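# Level a billiard table on its packers with four arms

## Task

Packers have already been placed beneath one or more legs of the billiard table. Using them, make the table sit level and stable on all four of its legs, with every foot that rests on a packer sitting squarely and fully on it.

## Robot and tools

Team: four identical i2rt Big YAM arms, arm1 to arm4. Each has six joints, a five-fingered right hand and a camera on its wrist. A further camera, cam_high, hangs in the room at roughly (0.06, -0.15, 2.18) and looks down on the work area.

Frame: one scene frame for everything. Metres, origin on the floor, +z up. Arm feet (base_link), each facing along its own +x:
- arm1 at (0.650, 0.220, 0.775), facing -x.
- arm2 at (0.116, 0.652, 0.742), facing -y.
- arm3 at (-0.659, -0.143, 0.799), facing +x.
- arm4 at (0.092, -0.657, 0.741), facing +y.
The surfaces beneath the arms are at z=0.720. Full reach is about 1.07 m from the joint1 axis.

Hand point: it sits 0.045 m ahead of the palm and moves rigidly with it. Its +z runs along the straight fingers, +y out of the palm, and +x across the palm away from the thumb. The fingers extend about 0.06-0.07 m past it. A bracket on the little-finger side of the wrist projects up to 0.10 m and can strike objects.

move: one action per call. Arguments are arm1, arm2, arm3 and arm4, one object each, plus optional cameras. A robot you omit receives no new command but may keep pushing toward its old targets. Each robot's object can contain:
- joints: absolute targets by name.
  - joint1_rad -2.879..2.879: base rotation, positive counter-clockwise seen from above.
  - joint2_rad 0..3.141: shoulder, positive lifts the upper arm up and then forward.
  - joint3_rad 0..3.019: elbow, positive opens it.
  - joint4_rad -1.692..1.57: hand pitch, positive tips the fingers up.
  - joint5_rad -1.57..1.57: sideways swing, positive to the arm's right.
  - joint6_rad -2.094..2.094: roll, positive clockwise seen from behind the hand.
  - Hand keys, each -1..1: hand_little, hand_ring, hand_middle, hand_index and hand_thumb_bend run from +1 straight to -1 curled. hand_thumb_turn runs from +1 beside the palm to -1 opposite the fingers. hand_force_limit maps -1..1 to about 0-10 N at the fingertip (0-15 N for the thumb). hand_speed runs -0.96..1; use -0.94 or lower for a soft grip.
- min_time_s (0.1..8): used together with joints; the shortest time the arm joint motions may take.
- target: seven numbers [x, y, z, qw, qx, qy, qz]. This is an absolute hand pose in the scene frame, in metres, in the same form as the printed hand line. The hand travels in a straight line toward it from hand_target. When target is given, joints may hold only the hand keys.
- speed: the path's top speed, 0.002..0.5 m/s, default 0.25. Turning is capped at twice this number in rad/s. speed is only allowed together with target.

Motion behaviour: every motion in one call starts at the same time. All hand paths in a call finish together, each lasting 0.5 to 10 s, and a whole action is capped at 15 s. The controller keeps each step within 100 mm and 20 degrees of the measured hand pose. Hands lag, stray, and often stop a centimetre or more away from the target. Paths do not steer around obstacles or the other arms.

Calls that fail: an unknown key makes the call invalid, and an out-of-range value makes it refused. If a move or wait is refused or blocked by a stop, the rest of that reply's move, wait and finished_scene calls are skipped. cameras is a list of names (arm1_cam_wrist to arm4_cam_wrist, cam_high, or all). A move with no action returns the full state plus every image.

wait: takes seconds (0-10) and optionally cameras. It commands nothing new and returns the state.

zoom_image: takes camera and region [x0, y0, x1, y1], in pixels from the top-left corner, at most 504 by 504. It gives a finer view of that camera's latest image. Wrist images are fisheye, 672x504; cam_high images are 896x504.

show_instructions: shows the reference pages. finished_scene {scene: n}: ends the current scene and cannot be undone. The table must remain level and stable once the robots let go.

Reading results:
- move line: reports per arm either done or its worst status.
- joint_status / hand_status words:
  - off_target: stopped away from the target and perhaps still pushing.
  - time_out: the arm keeps targets close to where it stood and keeps pushing; send the reported positions to relieve it.
  - not_followed: withheld by the collision or reach check. This goes with the messages "joint command not followed" and "pose unreachable".
  - limit_stop_at_motor_heat: resend the target.
- as last shown: lists robots not commanded; their lines repeat earlier values.
- on_its_own: lists unrequested actions. Its "held at" gives the current target, not a reading.
- hand vs hand_target: hand is the measured pose; hand_target is the pose the held joint targets would give. Under load the hand can stay short of hand_target.
- hand_stopped_by: six words for little, ring, middle, index, thumb_bend, thumb_turn. Each is moving, target, force, stalled or fault.
- *_load_n: fingertip force in N; positive means pushed open. A grip that is lost shows up as a load close to 0.
- Joint velocities: in rad/s. Joint torques: in N m; numbers 3 and 4 wrap at ±28.
- MOTOR HOT appears at 85 °C. At 100 °C comes an OVER-TEMPERATURE FAULT: the arm goes limp for 30-60 s or more.

Gripping: a finger motor starts only when its target changes by 0.002 or more. It stops on reaching the target or when its load hits hand_force_limit, then locks. To squeeze harder, raise the limit and send a target closed further than the reading.

Things to avoid:
- Two robots pressing hard on each other fails the scene. So does closing one hand on another robot's fingers. Nothing in the state reports robot-to-robot contact.
- The arms keep pushing after contact. Prolonged pushing, holding loads, or staying stretched out heats the motors.
- Do not knock anything off the work area or to the floor.
- Avoid drops, releasing moving parts, and slamming into fixed or heavy objects.
- Avoid forcing or twisting the fingers too hard.
- Something may occasionally nudge loose objects.

Each tool is called after "Call:" by a JSON object that holds its "name" and its "arguments", one argument or row to a line.

Reference images:

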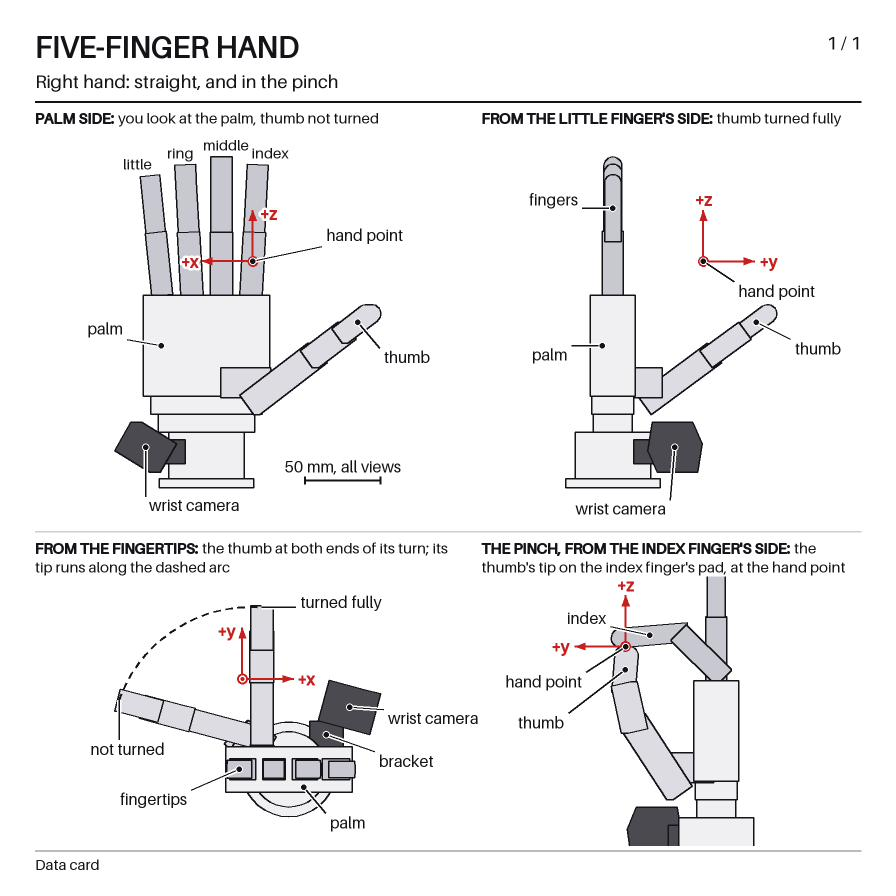

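## Session

Call:
{"name": "move", "arguments": {
  "cameras": ["all"]
}}

Scene clock: 0.00 s.
Joint torques (N m): no reading
Heat: arm1: hottest joint2_rad 35 °C; arm2: hottest joint1_rad 40 °C; arm3: hottest joint3_rad 39 °C; arm4: hottest joint3_rad 37 °C.
Joint velocities: within noise
arm1.joint_positions: joint1_rad=-0.187 joint2_rad=+0.637 joint3_rad=+1.434 joint4_rad=-1.139 joint5_rad=+0.070 joint6_rad=-0.977 hand_little=+1.000 hand_ring=+1.000 hand_middle=+1.000 hand_index=+1.000 hand_thumb_turn=+1.000 hand_thumb_bend=+1.000 hand_force_limit=+0.000 hand_speed=-0.800
arm1.joint_status: not commanded
arm1.hand_stopped_by: target,target,target,target,target,target
arm1.little_load_n: 0.0
arm1.ring_load_n: 0.5
arm1.middle_load_n: 0.0
arm1.index_load_n: 0.0
arm1.thumb_bend_load_n: 0.0
arm1.thumb_turn_load_n: 0.0
arm1.hand: x=+0.4044 y=+0.3128 z=+1.3121 quat_wxyz=(-0.568, +0.330, +0.749, -0.086) (m; scene frame)
arm1.hand_target: x=+0.4060 y=+0.3125 z=+1.3254 quat_wxyz=(-0.580, +0.327, +0.741, -0.089) (m; scene frame)
arm1.hand_status: not commanded
arm2.joint_positions: joint1_rad=-0.853 joint2_rad=+0.579 joint3_rad=+1.349 joint4_rad=-1.403 joint5_rad=+0.194 joint6_rad=-1.581 hand_little=+1.000 hand_ring=+1.000 hand_middle=+1.000 hand_index=+1.000 hand_thumb_turn=+1.000 hand_thumb_bend=+1.000 hand_force_limit=+0.000 hand_speed=-0.800
arm2.joint_status: not commanded
arm2.hand_stopped_by: target,target,target,target,target,target
arm2.little_load_n: -0.5
arm2.ring_load_n: 0.0
arm2.middle_load_n: -0.5
arm2.index_load_n: 0.0
arm2.thumb_bend_load_n: 0.0
arm2.thumb_turn_load_n: 0.0
arm2.hand: x=-0.1004 y=+0.5877 z=+1.2280 quat_wxyz=(+0.451, +0.276, -0.846, +0.070) (m; scene frame)
arm2.hand_target: x=-0.0993 y=+0.5885 z=+1.2377 quat_wxyz=(+0.460, +0.274, -0.841, +0.074) (m; scene frame)
arm2.hand_status: not commanded
arm3.joint_positions: joint1_rad=+0.039 joint2_rad=+0.629 joint3_rad=+1.430 joint4_rad=-1.505 joint5_rad=-0.252 joint6_rad=-1.384 hand_little=+1.000 hand_ring=+1.000 hand_middle=+1.000 hand_index=+1.000 hand_thumb_turn=+1.000 hand_thumb_bend=+1.000 hand_force_limit=+0.000 hand_speed=-0.800
arm3.joint_status: not commanded
arm3.hand_stopped_by: target,target,target,target,target,target
arm3.little_load_n: 0.0
arm3.ring_load_n: 0.0
arm3.middle_load_n: 0.0
arm3.index_load_n: 0.0
arm3.thumb_bend_load_n: 0.0
arm3.thumb_turn_load_n: 0.0
arm3.hand: x=-0.4481 y=-0.1466 z=+1.2687 quat_wxyz=(-0.156, +0.904, -0.029, +0.397) (m; scene frame)
arm3.hand_target: x=-0.4489 y=-0.1467 z=+1.2763 quat_wxyz=(-0.156, +0.900, -0.028, +0.406) (m; scene frame)
arm3.hand_status: not commanded
arm4.joint_positions: joint1_rad=-0.387 joint2_rad=+0.621 joint3_rad=+1.372 joint4_rad=-1.283 joint5_rad=+0.075 joint6_rad=-1.403 hand_little=+1.000 hand_ring=+1.000 hand_middle=+1.000 hand_index=+1.000 hand_thumb_turn=+1.000 hand_thumb_bend=+1.000 hand_force_limit=+0.000 hand_speed=-0.800
arm4.joint_status: not commanded
arm4.hand_stopped_by: target,target,target,target,target,target
arm4.little_load_n: 0.0
arm4.ring_load_n: 0.0
arm4.middle_load_n: 0.0
arm4.index_load_n: 0.0
arm4.thumb_bend_load_n: 0.0
arm4.thumb_turn_load_n: 0.0
arm4.hand: x=+0.2392 y=-0.4541 z=+1.2384 quat_wxyz=(-0.281, +0.764, +0.414, +0.407) (m; scene frame)
arm4.hand_target: x=+0.2385 y=-0.4555 z=+1.2492 quat_wxyz=(-0.288, +0.759, +0.411, +0.415) (m; scene frame)
arm4.hand_status: not commanded
pictures: arm1_cam_wrist, arm2_cam_wrist, arm3_cam_wrist, arm4_cam_wrist, cam_high

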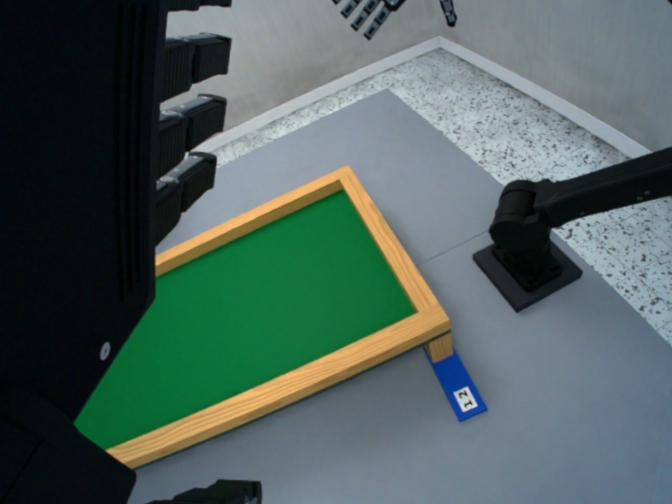

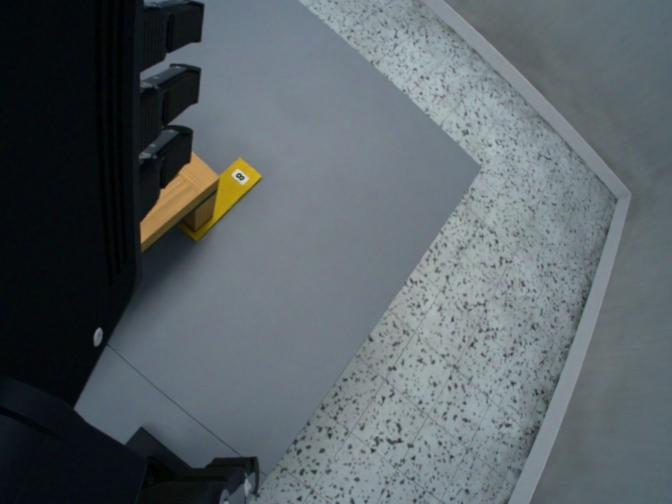

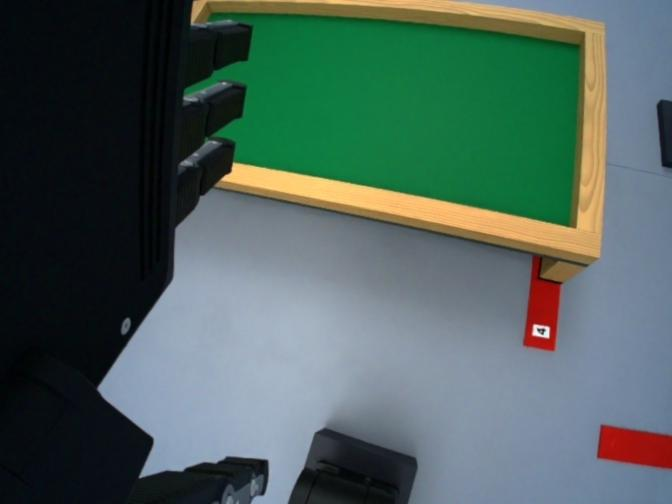

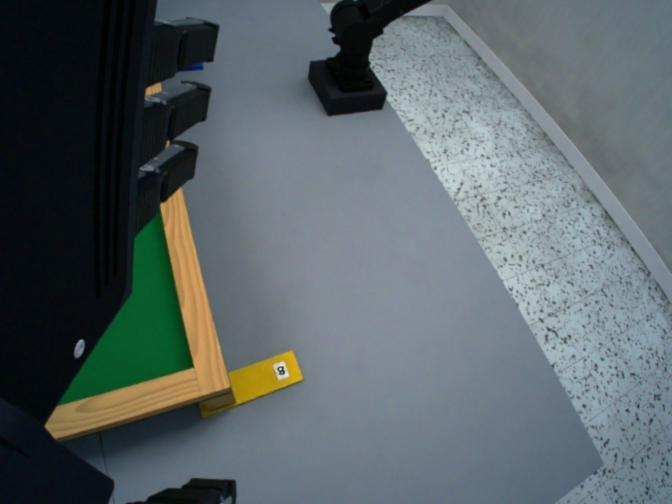

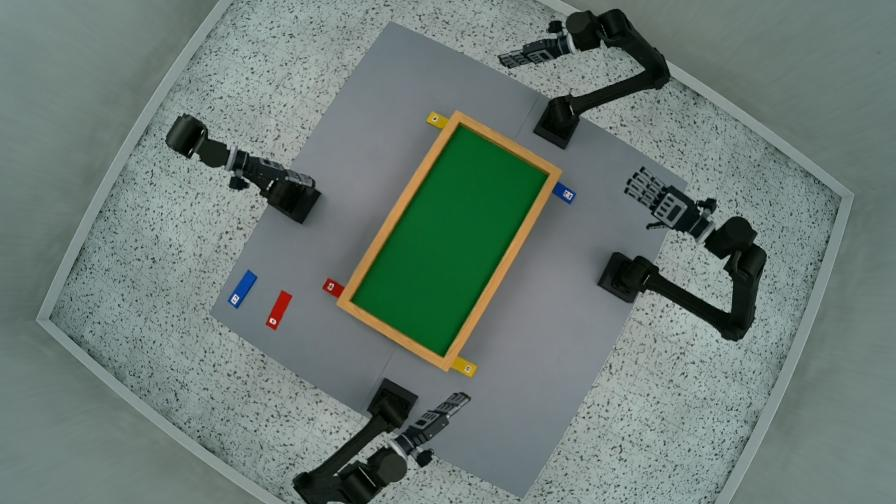

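Call:
{"name": "zoom_image", "arguments": {
  "camera": "cam_high",
  "region": [200, 240, 380, 360]
}}

Call:
{"name": "zoom_image", "arguments": {
  "camera": "cam_high",
  "region": [400, 90, 600, 220]
}}

Call:
{"name": "zoom_image", "arguments": {
  "camera": "cam_high",
  "region": [300, 260, 500, 390]
}}

Call:
{"name": "zoom_image", "arguments": {
  "camera": "arm1_cam_wrist",
  "region": [380, 270, 520, 430]
}}

Call:
{"name": "zoom_image", "arguments": {
  "camera": "arm3_cam_wrist",
  "region": [480, 200, 672, 480]
}}

Call:
{"name": "zoom_image", "arguments": {
  "camera": "arm4_cam_wrist",
  "region": [120, 320, 320, 480]
}}

Call:
{"name": "zoom_image", "arguments": {
  "camera": "arm2_cam_wrist",
  "region": [120, 130, 320, 270]
}}

Scaled by 2.800.

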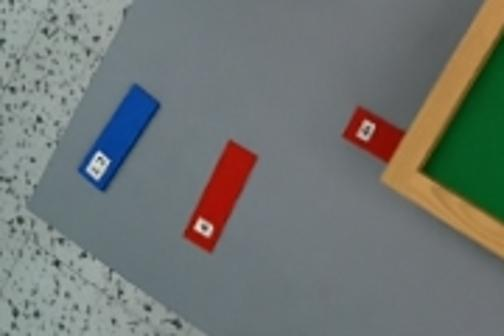

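Scaled by 2.520.

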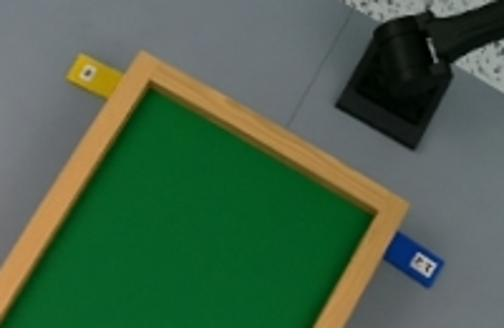

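Scaled by 2.520.

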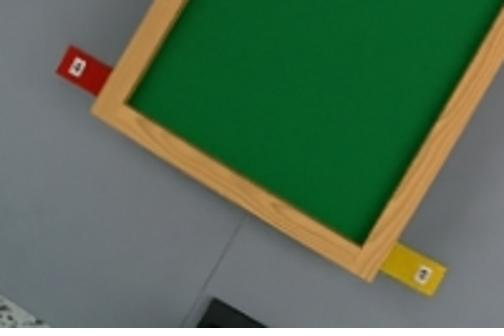

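Scaled by 3.150 from the camera's 672x504 image, which has a finer 960x720 frame.

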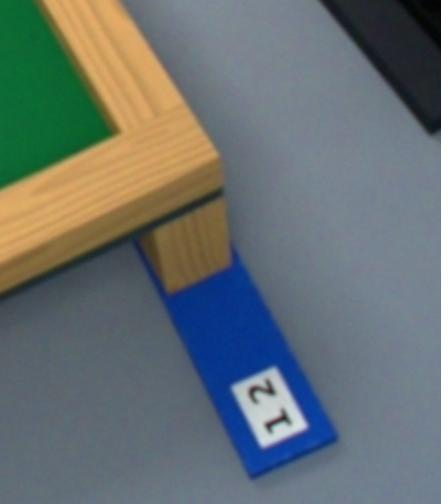

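Scaled by 1.800 from the camera's 672x504 image, which has a finer 960x720 frame.

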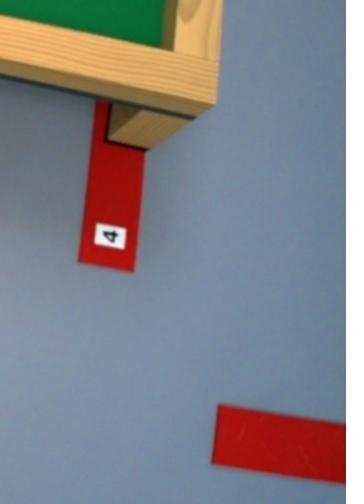

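Scaled by 2.520 from the camera's 672x504 image, which has a finer 960x720 frame.

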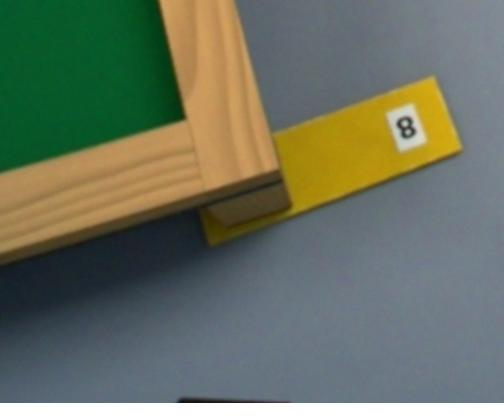

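Scaled by 2.520 from the camera's 672x504 image, which has a finer 960x720 frame.

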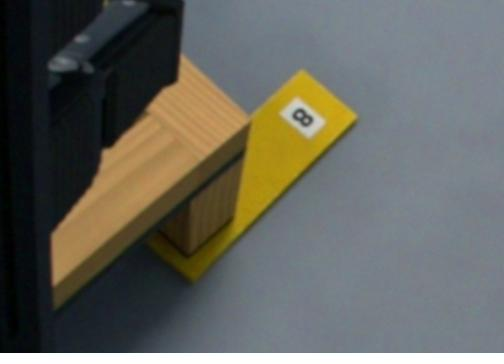

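Call:
{"name": "move", "arguments": {
  "arm1": {"target": [0.42, -0.38, 0.90, 0.7978, -0.0943, -0.5895, 0.0836], "speed": 0.2},
  "arm3": {"target": [-0.42, 0.38, 0.90, -0.0836, 0.5895, -0.0943, 0.7978], "speed": 0.2},
  "cameras": ["arm1_cam_wrist", "arm3_cam_wrist", "cam_high"]
}}

Scene clock: 44.07 s.
Joint torques (N m): arm1=[2.73 -18.96 9.62 1.09 0.97 -0.18] | arm2=[-0.56 2.43 8.7 2.28 0.14 -0.05] | arm3=[1.55 -13.51 8.87 1.95 0.16 -0.08] | arm4=[-0.73 2.55 10.41 2.24 0.14 0]
Heat: arm1: hottest joint2_rad 35 °C; arm2: hottest joint1_rad 40 °C; arm3: hottest joint3_rad 42 °C; arm4: hottest joint3_rad 42 °C.
move: arm1 off_target; arm3 off_target
Joint velocities: within noise
arm1.joint_positions: joint1_rad=+1.507 joint2_rad=+2.167 joint3_rad=+1.655 joint4_rad=-0.747 joint5_rad=+1.562 joint6_rad=-0.102 hand_little=+1.000 hand_ring=+1.000 hand_middle=+1.000 hand_index=+1.000 hand_thumb_turn=+1.000 hand_thumb_bend=+1.000 hand_force_limit=+0.000 hand_speed=-0.800
arm1.joint_status: not commanded
arm1.hand_stopped_by: target,target,target,target,target,target
arm1.little_load_n: 0.0
arm1.ring_load_n: 0.0
arm1.middle_load_n: 0.0
arm1.index_load_n: 0.0
arm1.thumb_bend_load_n: 0.0
arm1.thumb_turn_load_n: 0.0
arm1.hand: x=+0.4168 y=-0.3608 z=+0.8762 quat_wxyz=(-0.700, +0.096, +0.706, -0.051) (m; scene frame)
arm1.hand_target: x=+0.4206 y=-0.3783 z=+0.9003 quat_wxyz=(-0.699, +0.113, +0.703, -0.074) (m; scene frame)
arm1.hand_status: off_target (0.031 m and 17.9 deg from the pose sent, 0.806 m and 42.2 deg at the start; a joint's target at an end of its range on 87 of 145 steps)
arm2, arm4: as last shown
arm2.little_load_n: 0.0
arm2.middle_load_n: 0.0
arm3.joint_positions: joint1_rad=+1.513 joint2_rad=+2.016 joint3_rad=+1.199 joint4_rad=+0.560 joint5_rad=+1.568 joint6_rad=-1.069 hand_little=+1.000 hand_ring=+1.000 hand_middle=+1.000 hand_index=+1.000 hand_thumb_turn=+1.000 hand_thumb_bend=+1.000 hand_force_limit=+0.000 hand_speed=-0.800
arm3.joint_status: not commanded
arm3.hand_stopped_by: target,target,target,target,target,target
arm3.little_load_n: 0.0
arm3.ring_load_n: 0.0
arm3.middle_load_n: 0.0
arm3.index_load_n: 0.0
arm3.thumb_bend_load_n: 0.0
arm3.thumb_turn_load_n: 0.0
arm3.hand: x=-0.4170 y=+0.3663 z=+0.8983 quat_wxyz=(-0.057, +0.702, -0.118, +0.700) (m; scene frame)
arm3.hand_target: x=-0.4203 y=+0.3796 z=+0.9001 quat_wxyz=(-0.066, +0.701, -0.123, +0.699) (m; scene frame)
arm3.hand_status: off_target (0.014 m and 17.6 deg from the pose sent, 0.643 m and 60.1 deg at the start; a joint's target at an end of its range on 30 of 145 steps)
arm4.little_load_n: -0.5
pictures: arm1_cam_wrist, arm3_cam_wrist, cam_high
camera_calibration:
arm1_cam_wrist: T_world_to_cam=[[0.032819, 0.998422, 0.0455583, 0.308964], [0.533261, 0.0210602, -0.845689, 0.524915], [-0.845314, 0.0520491, -0.531728, 0.948415], [0, 0, 0, 1]] pos_world=[0.511652, -0.368895, 0.934137]
arm3_cam_wrist: T_world_to_cam=[[-0.0329578, -0.999456, -0.00119889, 0.35847], [-0.537034, 0.0187207, -0.843353, 0.52394], [0.842916, -0.0271512, -0.537359, 0.958522], [0, 0, 0, 1]] pos_world=[-0.514766, 0.374491, 0.957366]

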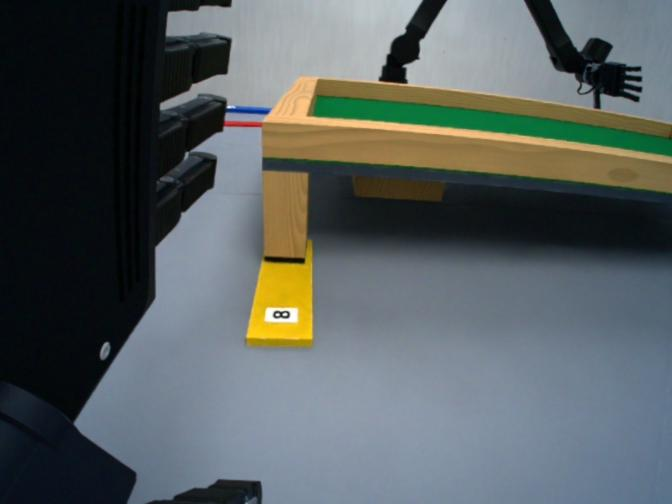

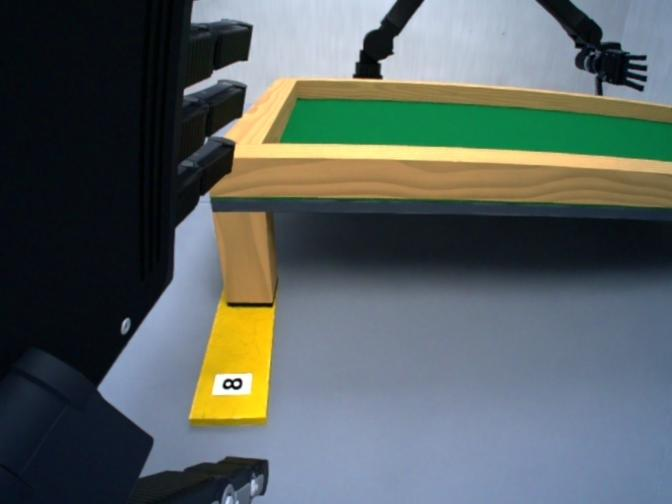

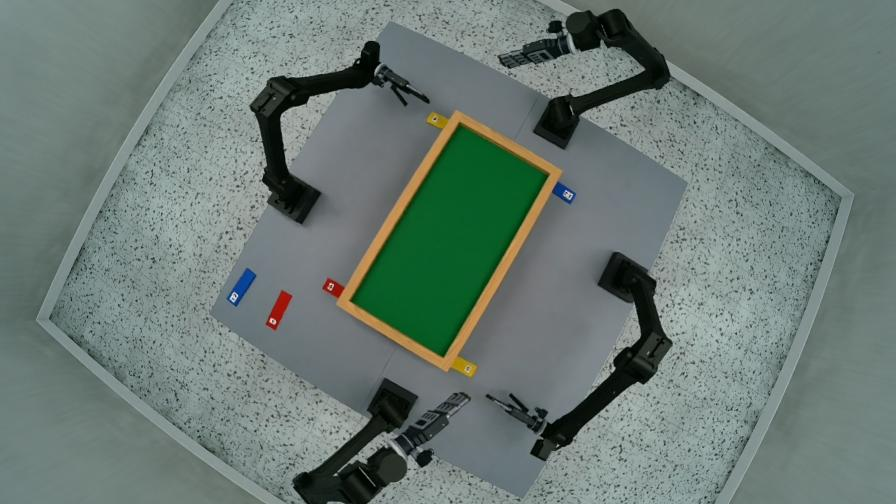

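Call:
{"name": "zoom_image", "arguments": {
  "camera": "arm1_cam_wrist",
  "region": [230, 130, 350, 360]
}}

Call:
{"name": "zoom_image", "arguments": {
  "camera": "arm3_cam_wrist",
  "region": [180, 180, 320, 440]
}}

Scaled by 2.191 from the camera's 672x504 image, which has a finer 960x720 frame.

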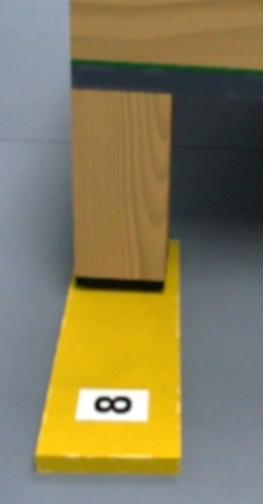

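Scaled by 1.938 from the camera's 672x504 image, which has a finer 960x720 frame.

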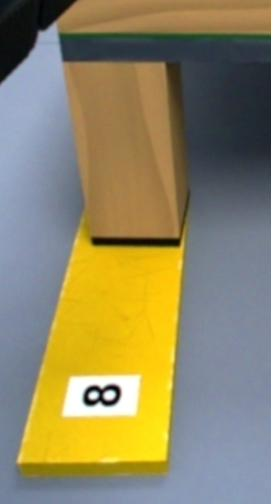

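Call:
{"name": "move", "arguments": {
  "arm1": {"target": [0.46, 0.40, 0.93, 0.7978, -0.0943, -0.5895, 0.0836], "speed": 0.2},
  "arm3": {"target": [-0.44, -0.40, 0.93, -0.0836, 0.5895, -0.0943, 0.7978], "speed": 0.2},
  "cameras": ["arm1_cam_wrist", "arm3_cam_wrist", "cam_high"]
}}

Scene clock: 55.27 s.
Joint torques (N m): arm1=[1.49 3.9 6.97 1.13 0.86 -0.09] | arm2=[-0.73 2.37 8.72 2.26 0.08 0] | arm3=[0.67 -1.14 5.59 1.52 -0.2 -0.01] | arm4=[-0.73 2.61 10.43 2.22 0.12 -0.05]
Heat: arm1: hottest joint2_rad 36 °C; arm2: hottest joint1_rad 40 °C; arm3: hottest joint3_rad 42 °C; arm4: hottest joint3_rad 43 °C.
move: arm1 not_followed; arm3 not_followed
Joint velocities: within noise
arm1.joint_positions: joint1_rad=+1.383 joint2_rad=+0.332 joint3_rad=+0.198 joint4_rad=-1.218 joint5_rad=+1.563 joint6_rad=+0.078 hand_little=+1.000 hand_ring=+1.000 hand_middle=+1.000 hand_index=+1.000 hand_thumb_turn=+1.000 hand_thumb_bend=+1.000 hand_force_limit=+0.000 hand_speed=-0.800
arm1.joint_status: not commanded
arm1.hand_stopped_by: target,target,target,target,target,target
arm1.little_load_n: 0.0
arm1.ring_load_n: 0.0
arm1.middle_load_n: 0.0
arm1.index_load_n: 0.0
arm1.thumb_bend_load_n: 0.0
arm1.thumb_turn_load_n: 0.0
arm1.on_its_own: joint1_rad is held at +1.384, not at its first target +1.516; joint2_rad is held at +0.338, not at its first target +2.156; joint3_rad is held at +0.202, not at its first target +1.707; joint4_rad is held at -1.207, not at its first target -0.739; joint6_rad is held at +0.078, not at its first target -0.115
arm1.hand: x=+0.4520 y=+0.2244 z=+0.9200 quat_wxyz=(-0.701, +0.170, +0.692, -0.038) (m; scene frame)
arm1.hand_target: x=+0.4516 y=+0.2221 z=+0.9210 quat_wxyz=(-0.701, +0.173, +0.691, -0.041) (m; scene frame)
arm1.hand_status: not_followed (0.176 m and 19.1 deg from the pose sent, 0.764 m and 17.9 deg at the start; pose on its path clipped on 26 of 133 steps; a joint's target at an end of its range on 133 of 133 steps)
arm2, arm4: as last shown
arm3.joint_positions: joint1_rad=+1.398 joint2_rad=+1.120 joint3_rad=+0.046 joint4_rad=+1.029 joint5_rad=+1.447 joint6_rad=-1.216 hand_little=+1.000 hand_ring=+1.000 hand_middle=+1.000 hand_index=+1.000 hand_thumb_turn=+1.000 hand_thumb_bend=+1.000 hand_force_limit=+0.000 hand_speed=-0.800
arm3.joint_status: not commanded
arm3.hand_stopped_by: target,target,target,target,target,target
arm3.little_load_n: 0.0
arm3.ring_load_n: 0.0
arm3.middle_load_n: 0.0
arm3.index_load_n: 0.0
arm3.thumb_bend_load_n: 0.0
arm3.thumb_turn_load_n: 0.0
arm3.on_its_own: joint1_rad is held at +1.401, not at its first target +1.521; joint2_rad is held at +1.128, not at its first target +2.033; joint3_rad is held at +0.060, not at its first target +1.234; joint4_rad is held at +1.022, not at its first target +0.565; joint5_rad is held at +1.446, not at its first target +1.570; joint6_rad is held at -1.213, not at its first target -1.071
arm3.hand: x=-0.4322 y=-0.0359 z=+0.9092 quat_wxyz=(-0.082, +0.700, -0.139, +0.696) (m; scene frame)
arm3.hand_target: x=-0.4314 y=-0.0303 z=+0.9108 quat_wxyz=(-0.084, +0.700, -0.138, +0.695) (m; scene frame)
arm3.hand_status: not_followed (0.365 m and 18.0 deg from the pose sent, 0.767 m and 17.6 deg at the start; pose on its path clipped on 54 of 132 steps; a joint's target at an end of its range on 66 of 132 steps)
arm4.little_load_n: 0.0
pictures: arm1_cam_wrist, arm3_cam_wrist, cam_high
pose unreachable (arm1 arm): on one or more control steps of this call this arm could not follow its commanded pose, so it was not sent that pose on those steps. On the call's last step it was still not sent that pose. It may still have moved: this result reports where it is.
cause: moving toward the commanded pose would bring two parts of the arm too close to each other (its hand and another part of the arm, 15 mm apart when it was first held).
pose unreachable (arm3 arm): on one or more control steps of this call this arm could not follow its commanded pose, so it was not sent that pose on those steps. On the call's last step it was still not sent that pose. It may still have moved: this result reports where it is.
cause: moving toward the commanded pose would bring two parts of the arm too close to each other.
camera_calibration:
arm1_cam_wrist: T_world_to_cam=[[0.158772, 0.986474, -0.0407483, -0.253488], [0.517022, -0.118233, -0.847767, 0.571351], [-0.841118, 0.113534, -0.528801, 0.952602], [0, 0, 0, 1]] pos_world=[0.546096, 0.20946, 0.97778]
arm3_cam_wrist: T_world_to_cam=[[-0.0271474, -0.997334, -0.067734, 0.0190434], [-0.536755, 0.0717057, -0.840686, 0.532153], [0.843301, 0.0135342, -0.537271, 0.967771], [0, 0, 0, 1]] pos_world=[-0.529969, -0.0322637, 0.968618]

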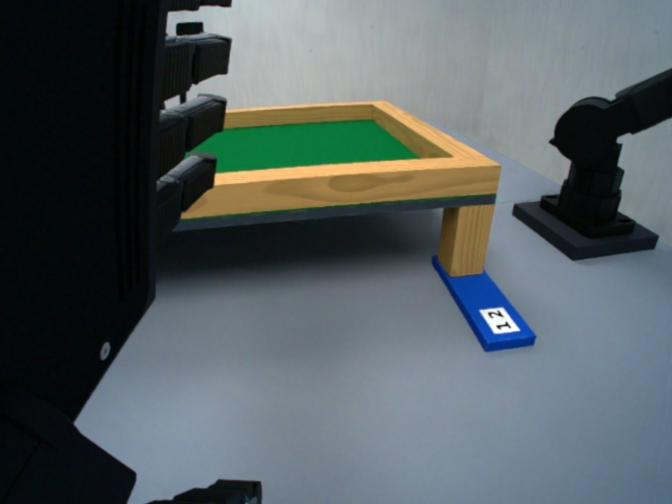

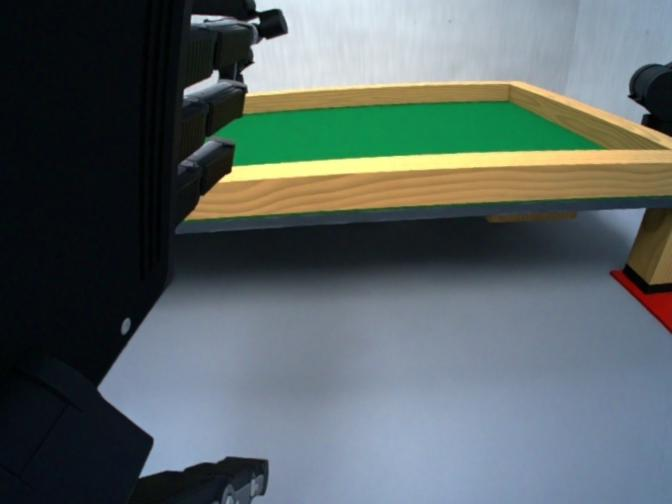

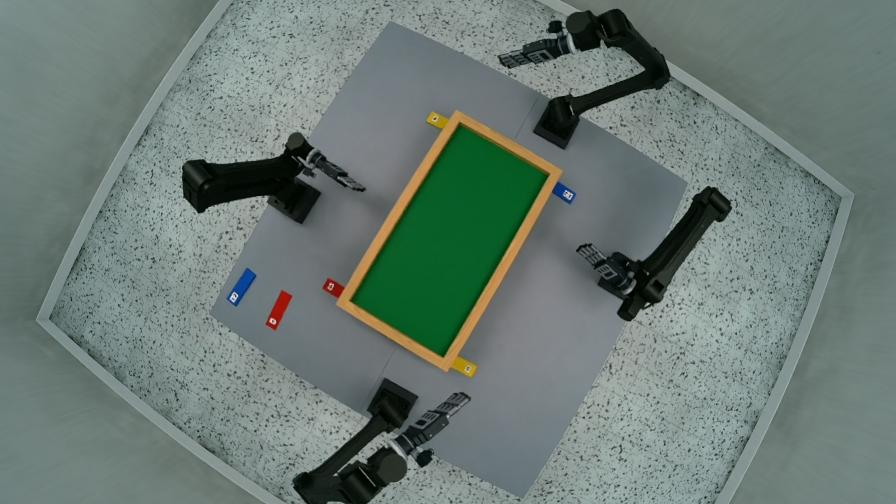

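Call:
{"name": "zoom_image", "arguments": {
  "camera": "arm1_cam_wrist",
  "region": [410, 180, 560, 360]
}}

Call:
{"name": "zoom_image", "arguments": {
  "camera": "arm3_cam_wrist",
  "region": [572, 180, 672, 340]
}}

Scaled by 2.800 from the camera's 672x504 image, which has a finer 960x720 frame.

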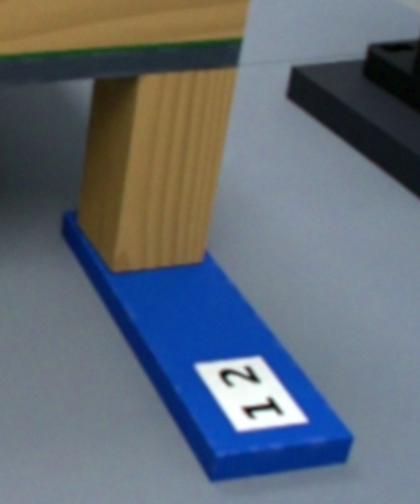

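Scaled by 3.150 from the camera's 672x504 image, which has a finer 960x720 frame.

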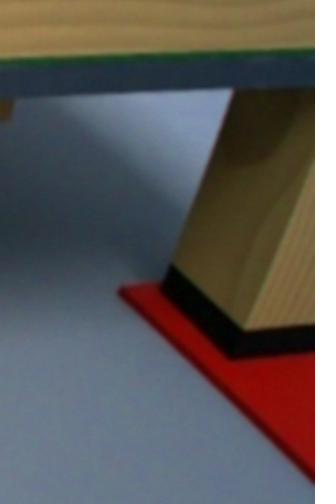

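Call:
{"name": "zoom_image", "arguments": {
  "camera": "arm1_cam_wrist",
  "region": [460, 120, 672, 300]
}}

Call:
{"name": "zoom_image", "arguments": {
  "camera": "cam_high",
  "region": [340, 300, 500, 400]
}}

Scaled by 2.377 from the camera's 672x504 image, which has a finer 960x720 frame.

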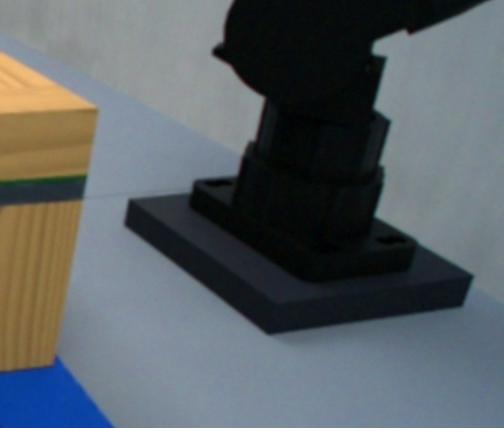

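Scaled by 3.150.

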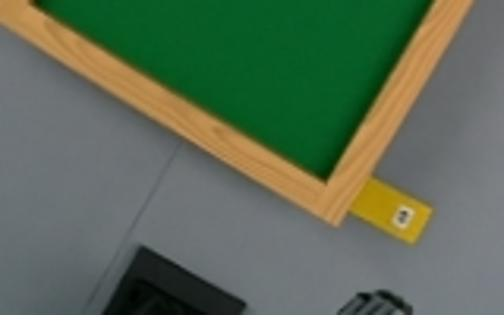

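Call:
{"name": "move", "arguments": {
  "arm1": {"target": [0.31, -0.30, 0.84, 0.6549, 0.119, -0.6866, 0.2925], "speed": 0.2},
  "arm3": {"target": [-0.31, 0.30, 0.84, -0.2925, 0.6866, 0.119, 0.6549], "speed": 0.2},
  "cameras": ["arm1_cam_wrist", "arm3_cam_wrist"]
}}

Scene clock: 90.37 s.
Joint torques (N m): arm1=[0.62 -12.69 5.7 2.44 -0.05 -0.24] | arm2=[-0.85 2.9 8.95 2.4 0.14 -0.01] | arm3=[-0.32 -9.47 4.53 1.96 -0.33 -0.15] | arm4=[-0.62 1.73 10.5 2.11 0.13 -0.02]
Heat: arm1: hottest joint2_rad 36 °C; arm2: hottest joint1_rad 40 °C; arm3: hottest joint3_rad 41 °C; arm4: hottest joint3_rad 44 °C.
move: arm1 off_target; arm3 done
Joint velocities: within noise
arm1.joint_positions: joint1_rad=+1.266 joint2_rad=+1.990 joint3_rad=+0.835 joint4_rad=+1.156 joint5_rad=+0.664 joint6_rad=-1.340 hand_little=+1.000 hand_ring=+1.000 hand_middle=+1.000 hand_index=+1.000 hand_thumb_turn=+1.000 hand_thumb_bend=+1.000 hand_force_limit=+0.000 hand_speed=-0.800
arm1.joint_status: not commanded
arm1.hand_stopped_by: target,target,target,target,target,target
arm1.little_load_n: 0.0
arm1.ring_load_n: 0.0
arm1.middle_load_n: 0.0
arm1.index_load_n: 0.0
arm1.thumb_bend_load_n: 0.0
arm1.thumb_turn_load_n: 0.0
arm1.hand: x=+0.3194 y=-0.2923 z=+0.8278 quat_wxyz=(-0.644, -0.129, +0.697, -0.286) (m; scene frame)
arm1.hand_target: x=+0.3103 y=-0.2994 z=+0.8401 quat_wxyz=(-0.655, -0.119, +0.687, -0.292) (m; scene frame)
arm1.hand_status: off_target (0.017 m and 2.2 deg from the pose sent, 0.549 m and 44.8 deg at the start; pose on its path clipped on 35 of 104 steps; a joint's target at an end of its range on 24 of 104 steps)
arm2, arm4: as last shown
arm2.little_load_n: -0.5
arm3.joint_positions: joint1_rad=+1.216 joint2_rad=+1.974 joint3_rad=+0.654 joint4_rad=+1.379 joint5_rad=+0.586 joint6_rad=-1.345 hand_little=+1.000 hand_ring=+1.000 hand_middle=+1.000 hand_index=+1.000 hand_thumb_turn=+1.000 hand_thumb_bend=+1.000 hand_force_limit=+0.000 hand_speed=-0.800
arm3.joint_status: not commanded
arm3.hand_stopped_by: target,target,target,target,target,target
arm3.little_load_n: 0.0
arm3.ring_load_n: 0.0
arm3.middle_load_n: 0.0
arm3.index_load_n: 0.0
arm3.thumb_bend_load_n: 0.0
arm3.thumb_turn_load_n: 0.0
arm3.hand: x=-0.3167 y=+0.2982 z=+0.8466 quat_wxyz=(-0.303, +0.683, +0.114, +0.654) (m; scene frame)
arm3.hand_target: x=-0.3103 y=+0.2998 z=+0.8400 quat_wxyz=(-0.293, +0.687, +0.119, +0.655) (m; scene frame)
arm3.hand_status: done (0.010 m and 1.4 deg from the pose sent, 0.364 m and 38.7 deg at the start)
pictures: arm1_cam_wrist, arm3_cam_wrist
camera_calibration:
arm1_cam_wrist: T_world_to_cam=[[-0.588395, 0.808351, 0.0189714, 0.410756], [0.413184, 0.320757, -0.852287, 0.665904], [-0.695033, -0.493643, -0.52273, 0.621768], [0, 0, 0, 1]] pos_world=[0.398694, -0.238698, 0.884766]
arm3_cam_wrist: T_world_to_cam=[[0.607174, -0.794306, -0.0204395, 0.45149], [-0.399988, -0.283325, -0.871629, 0.692959], [0.686549, 0.537406, -0.48974, 0.586146], [0, 0, 0, 1]] pos_world=[-0.399376, 0.239955, 0.90029]

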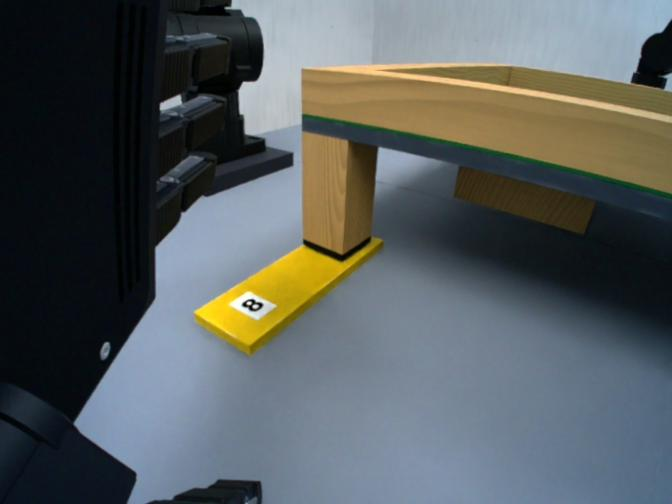

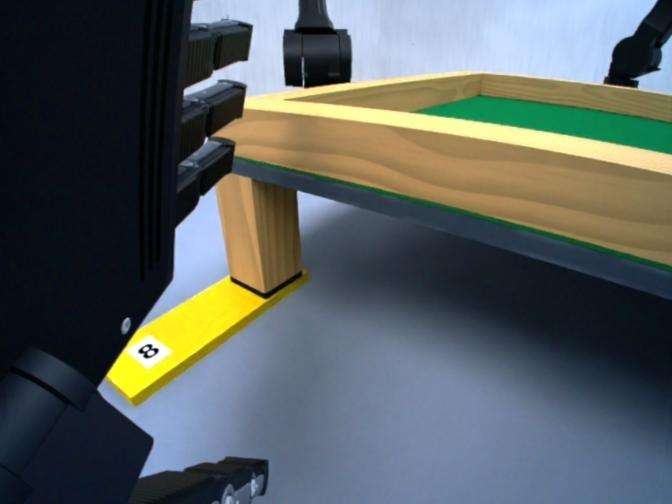

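Call:
{"name": "zoom_image", "arguments": {
  "camera": "arm1_cam_wrist",
  "region": [280, 110, 410, 280]
}}

Call:
{"name": "zoom_image", "arguments": {
  "camera": "arm3_cam_wrist",
  "region": [200, 150, 330, 320]
}}

Call:
{"name": "zoom_image", "arguments": {
  "camera": "arm1_cam_wrist",
  "region": [440, 150, 672, 280]
}}

Scaled by 2.965 from the camera's 672x504 image, which has a finer 960x720 frame.

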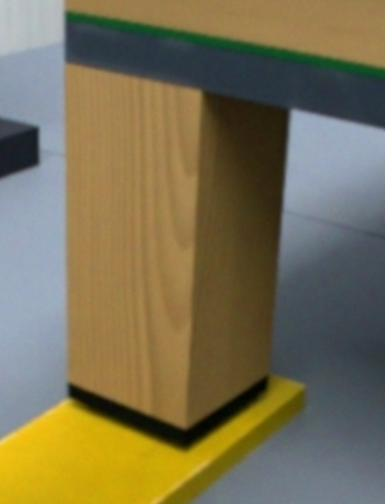

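Scaled by 2.965 from the camera's 672x504 image, which has a finer 960x720 frame.

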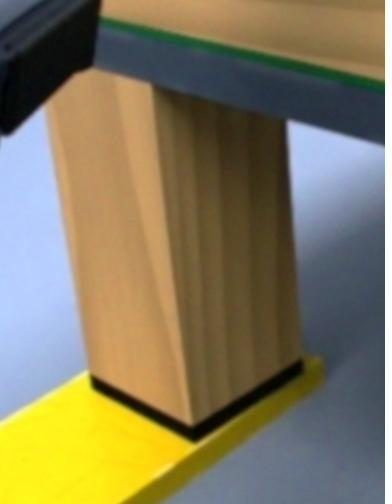

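Scaled by 2.172 from the camera's 672x504 image, which has a finer 960x720 frame.

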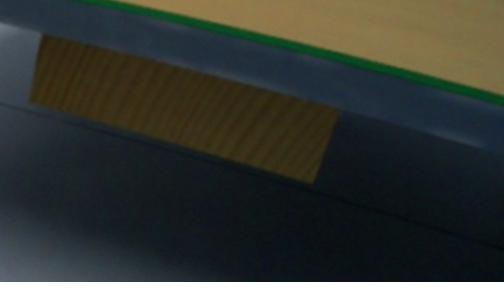

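Call:
{"name": "move", "arguments": {
  "arm1": {"target": [0.45, 0.15, 1.15, 0.651, -0.1099, -0.7486, 0.061], "speed": 0.3},
  "arm3": {"target": [-0.42, 0.05, 1.0, 0.1981, 0.6462, -0.3937, 0.623], "speed": 0.3},
  "cameras": []
}}

Call:
{"name": "move", "arguments": {
  "arm3": {"target": [-0.35, -0.22, 0.95, 0.1981, 0.6462, -0.3937, 0.623], "speed": 0.3},
  "cameras": ["arm1_cam_wrist", "arm3_cam_wrist", "cam_high"]
}}

Scene clock: 106.53 s.
Joint torques (N m): arm1=[1.79 2.49 11 0.7 0.97 0.06] | arm2=[-1.08 2.43 8.92 2.24 0.14 -0.02] | arm3=[1.73 -3.84 6.02 1.16 -0.07 -0.16] | arm4=[0.38 2.55 10.54 2.11 0.11 -0.05]
Heat: arm1: hottest joint2_rad 36 °C; arm2: hottest joint1_rad 40 °C; arm3: hottest joint3_rad 41 °C; arm4: hottest joint3_rad 44 °C.
move: arm1 off_target; arm3 off_target
Joint velocities: within noise
arm1.joint_positions: joint1_rad=+1.459 joint2_rad=+0.561 joint3_rad=+0.837 joint4_rad=-1.497 joint5_rad=+1.418 joint6_rad=-0.169 hand_little=+1.000 hand_ring=+1.000 hand_middle=+1.000 hand_index=+1.000 hand_thumb_turn=+1.000 hand_thumb_bend=+1.000 hand_force_limit=+0.000 hand_speed=-0.800
arm1.joint_status: not commanded
arm1.hand_stopped_by: target,target,target,target,target,target
arm1.little_load_n: 0.0
arm1.ring_load_n: 0.0
arm1.middle_load_n: 0.0
arm1.index_load_n: 0.0
arm1.thumb_bend_load_n: 0.0
arm1.thumb_turn_load_n: 0.0
arm1.hand: x=+0.4496 y=+0.1546 z=+1.1290 quat_wxyz=(-0.650, +0.092, +0.753, -0.040) (m; scene frame)
arm1.hand_target: x=+0.4494 y=+0.1508 z=+1.1491 quat_wxyz=(-0.651, +0.109, +0.749, -0.061) (m; scene frame)
arm1.hand_status: off_target (0.022 m and 3.2 deg from the pose sent, 0.563 m and 38.2 deg at the start)
arm2, arm4: as last shown
arm2.little_load_n: 0.0
arm3.joint_positions: joint1_rad=+1.392 joint2_rad=+1.118 joint3_rad=+0.426 joint4_rad=+0.688 joint5_rad=+1.569 joint6_rad=-1.205 hand_little=+1.000 hand_ring=+1.000 hand_middle=+1.000 hand_index=+1.000 hand_thumb_turn=+1.000 hand_thumb_bend=+1.000 hand_force_limit=+0.000 hand_speed=-0.800
arm3.joint_status: not commanded
arm3.hand_stopped_by: target,target,target,target,target,target
arm3.little_load_n: 0.0
arm3.ring_load_n: -0.5
arm3.middle_load_n: 0.0
arm3.index_load_n: 0.0
arm3.thumb_bend_load_n: 0.0
arm3.thumb_turn_load_n: 0.0
arm3.hand: x=-0.4155 y=+0.0513 z=+1.0029 quat_wxyz=(-0.055, +0.683, -0.200, +0.700) (m; scene frame)
arm3.hand_target: x=-0.4185 y=+0.0497 z=+1.0000 quat_wxyz=(-0.046, +0.687, -0.185, +0.701) (m; scene frame)
arm3.hand_status: off_target (0.005 m and 38.0 deg from the pose sent, 0.309 m and 83.8 deg at the start; pose on its path clipped on 80 of 141 steps; a joint's target at an end of its range on 96 of 141 steps)
pictures: none
No camera images: "cameras" was empty.

Scene clock: 108.60 s.
Joint torques (N m): arm1=[1.79 2.37 10.89 0.58 0.97 0.02] | arm2=[-0.03 1.9 8.84 2.3 0.08 -0.03] | arm3=[0.56 -1.73 10.33 1.46 0.14 0.08] | arm4=[-0.79 2.2 10.44 2.11 0.09 -0.06]
Heat: arm1: hottest joint2_rad 36 °C; arm2: hottest joint1_rad 40 °C; arm3: hottest joint3_rad 41 °C; arm4: hottest joint3_rad 44 °C.
move: arm3 off_target
Joint velocities: within noise
arm1, arm2, arm4: as last shown
arm1.joint_positions: joint1_rad=+1.459 joint2_rad=+0.561 joint3_rad=+0.837 joint4_rad=-1.497 joint5_rad=+1.418 joint6_rad=-0.168 hand_little=+1.000 hand_ring=+1.000 hand_middle=+1.000 hand_index=+1.000 hand_thumb_turn=+1.000 hand_thumb_bend=+1.000 hand_force_limit=+0.000 hand_speed=-0.800
arm1.hand: x=+0.4496 y=+0.1546 z=+1.1289 quat_wxyz=(-0.650, +0.093, +0.753, -0.040) (m; scene frame)
arm1.hand_target: x=+0.4494 y=+0.1508 z=+1.1491 quat_wxyz=(-0.651, +0.110, +0.749, -0.061) (m; scene frame)
arm3.joint_positions: joint1_rad=+0.449 joint2_rad=+0.969 joint3_rad=+0.306 joint4_rad=+0.221 joint5_rad=+1.246 joint6_rad=-0.931 hand_little=+1.000 hand_ring=+1.000 hand_middle=+1.000 hand_index=+1.000 hand_thumb_turn=+1.000 hand_thumb_bend=+1.000 hand_force_limit=+0.000 hand_speed=-0.800
arm3.joint_status: not commanded
arm3.hand_stopped_by: target,target,target,target,target,target
arm3.little_load_n: 0.0
arm3.ring_load_n: 0.0
arm3.middle_load_n: 0.0
arm3.index_load_n: 0.0
arm3.thumb_bend_load_n: 0.0
arm3.thumb_turn_load_n: 0.0
arm3.hand: x=-0.3624 y=-0.2247 z=+0.9394 quat_wxyz=(+0.207, +0.653, -0.385, +0.619) (m; scene frame)
arm3.hand_target: x=-0.3506 y=-0.2198 z=+0.9501 quat_wxyz=(+0.198, +0.646, -0.393, +0.623) (m; scene frame)
arm3.hand_status: off_target (0.017 m and 1.7 deg from the pose sent, 0.284 m and 38.0 deg at the start; a joint's target at an end of its range on 12 of 62 steps)
arm4.little_load_n: 0.5
pictures: arm1_cam_wrist, arm3_cam_wrist, cam_high
camera_calibration:
arm1_cam_wrist: T_world_to_cam=[[0.0214261, 0.997686, 0.0645181, -0.234435], [0.643217, 0.0356478, -0.764854, 0.567369], [-0.765384, 0.0578869, -0.640965, 1.17018], [0, 0, 0, 1]] pos_world=[0.535722, 0.145929, 1.19913]
arm3_cam_wrist: T_world_to_cam=[[-0.71661, -0.696889, 0.028587, -0.438134], [-0.466707, 0.44865, -0.762166, 0.644805], [0.51832, -0.559517, -0.64675, 0.783967], [0, 0, 0, 1]] pos_world=[-0.419381, -0.155979, 1.011]

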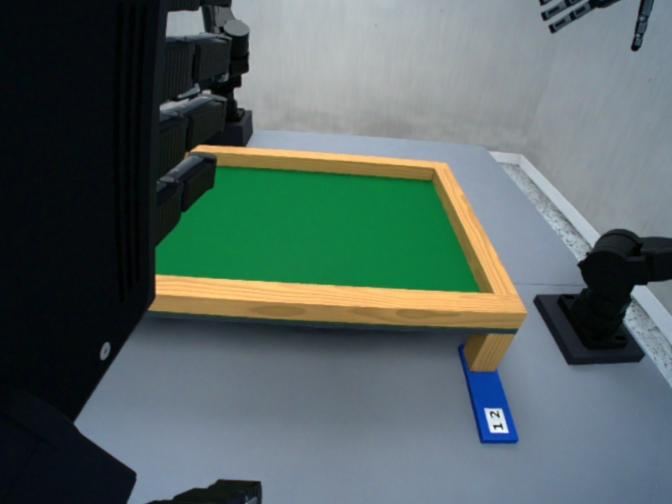

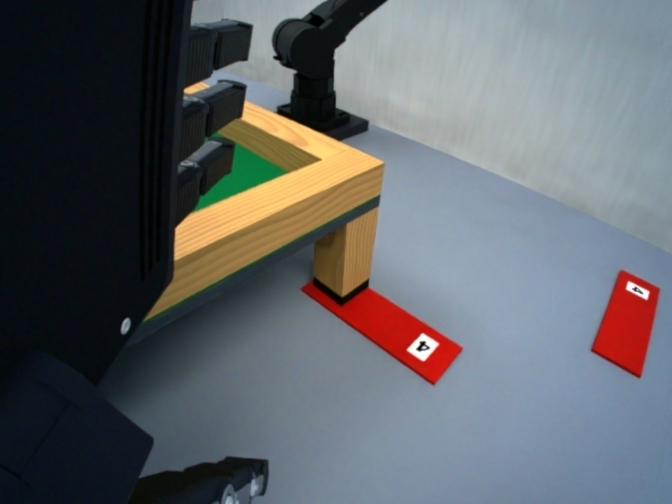

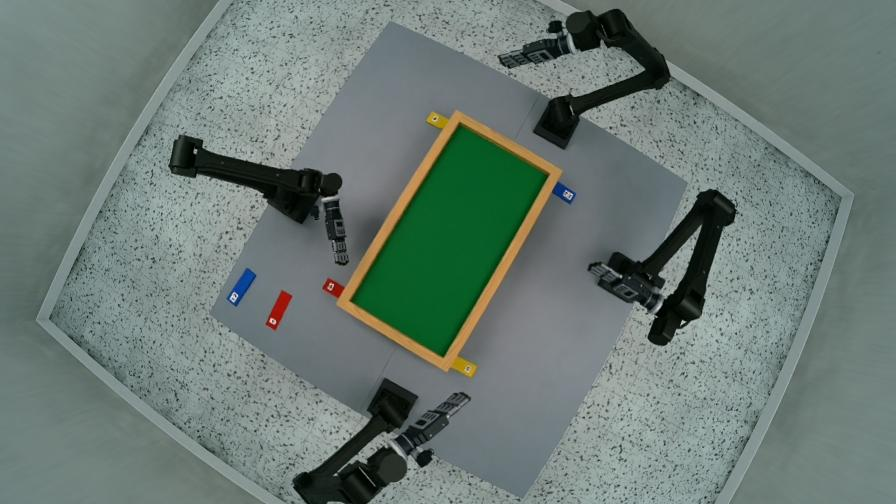

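Call:
{"name": "zoom_image", "arguments": {
  "camera": "arm3_cam_wrist",
  "region": [290, 180, 480, 390]
}}

Call:
{"name": "zoom_image", "arguments": {
  "camera": "arm3_cam_wrist",
  "region": [300, 220, 390, 320]
}}

Scaled by 2.400 from the camera's 672x504 image, which has a finer 960x720 frame.

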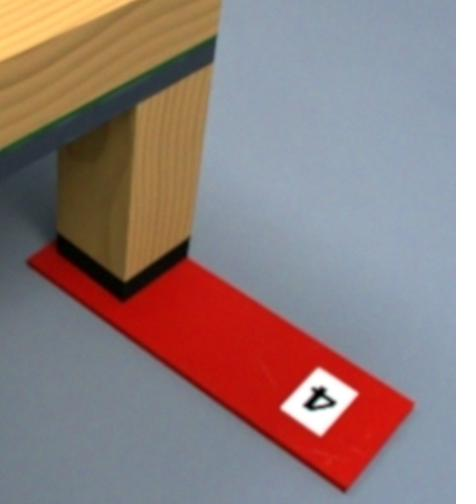

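Scaled by 5.040 from the camera's 672x504 image, which has a finer 960x720 frame.

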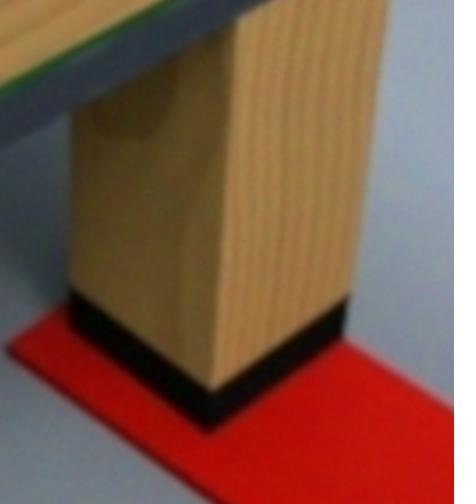

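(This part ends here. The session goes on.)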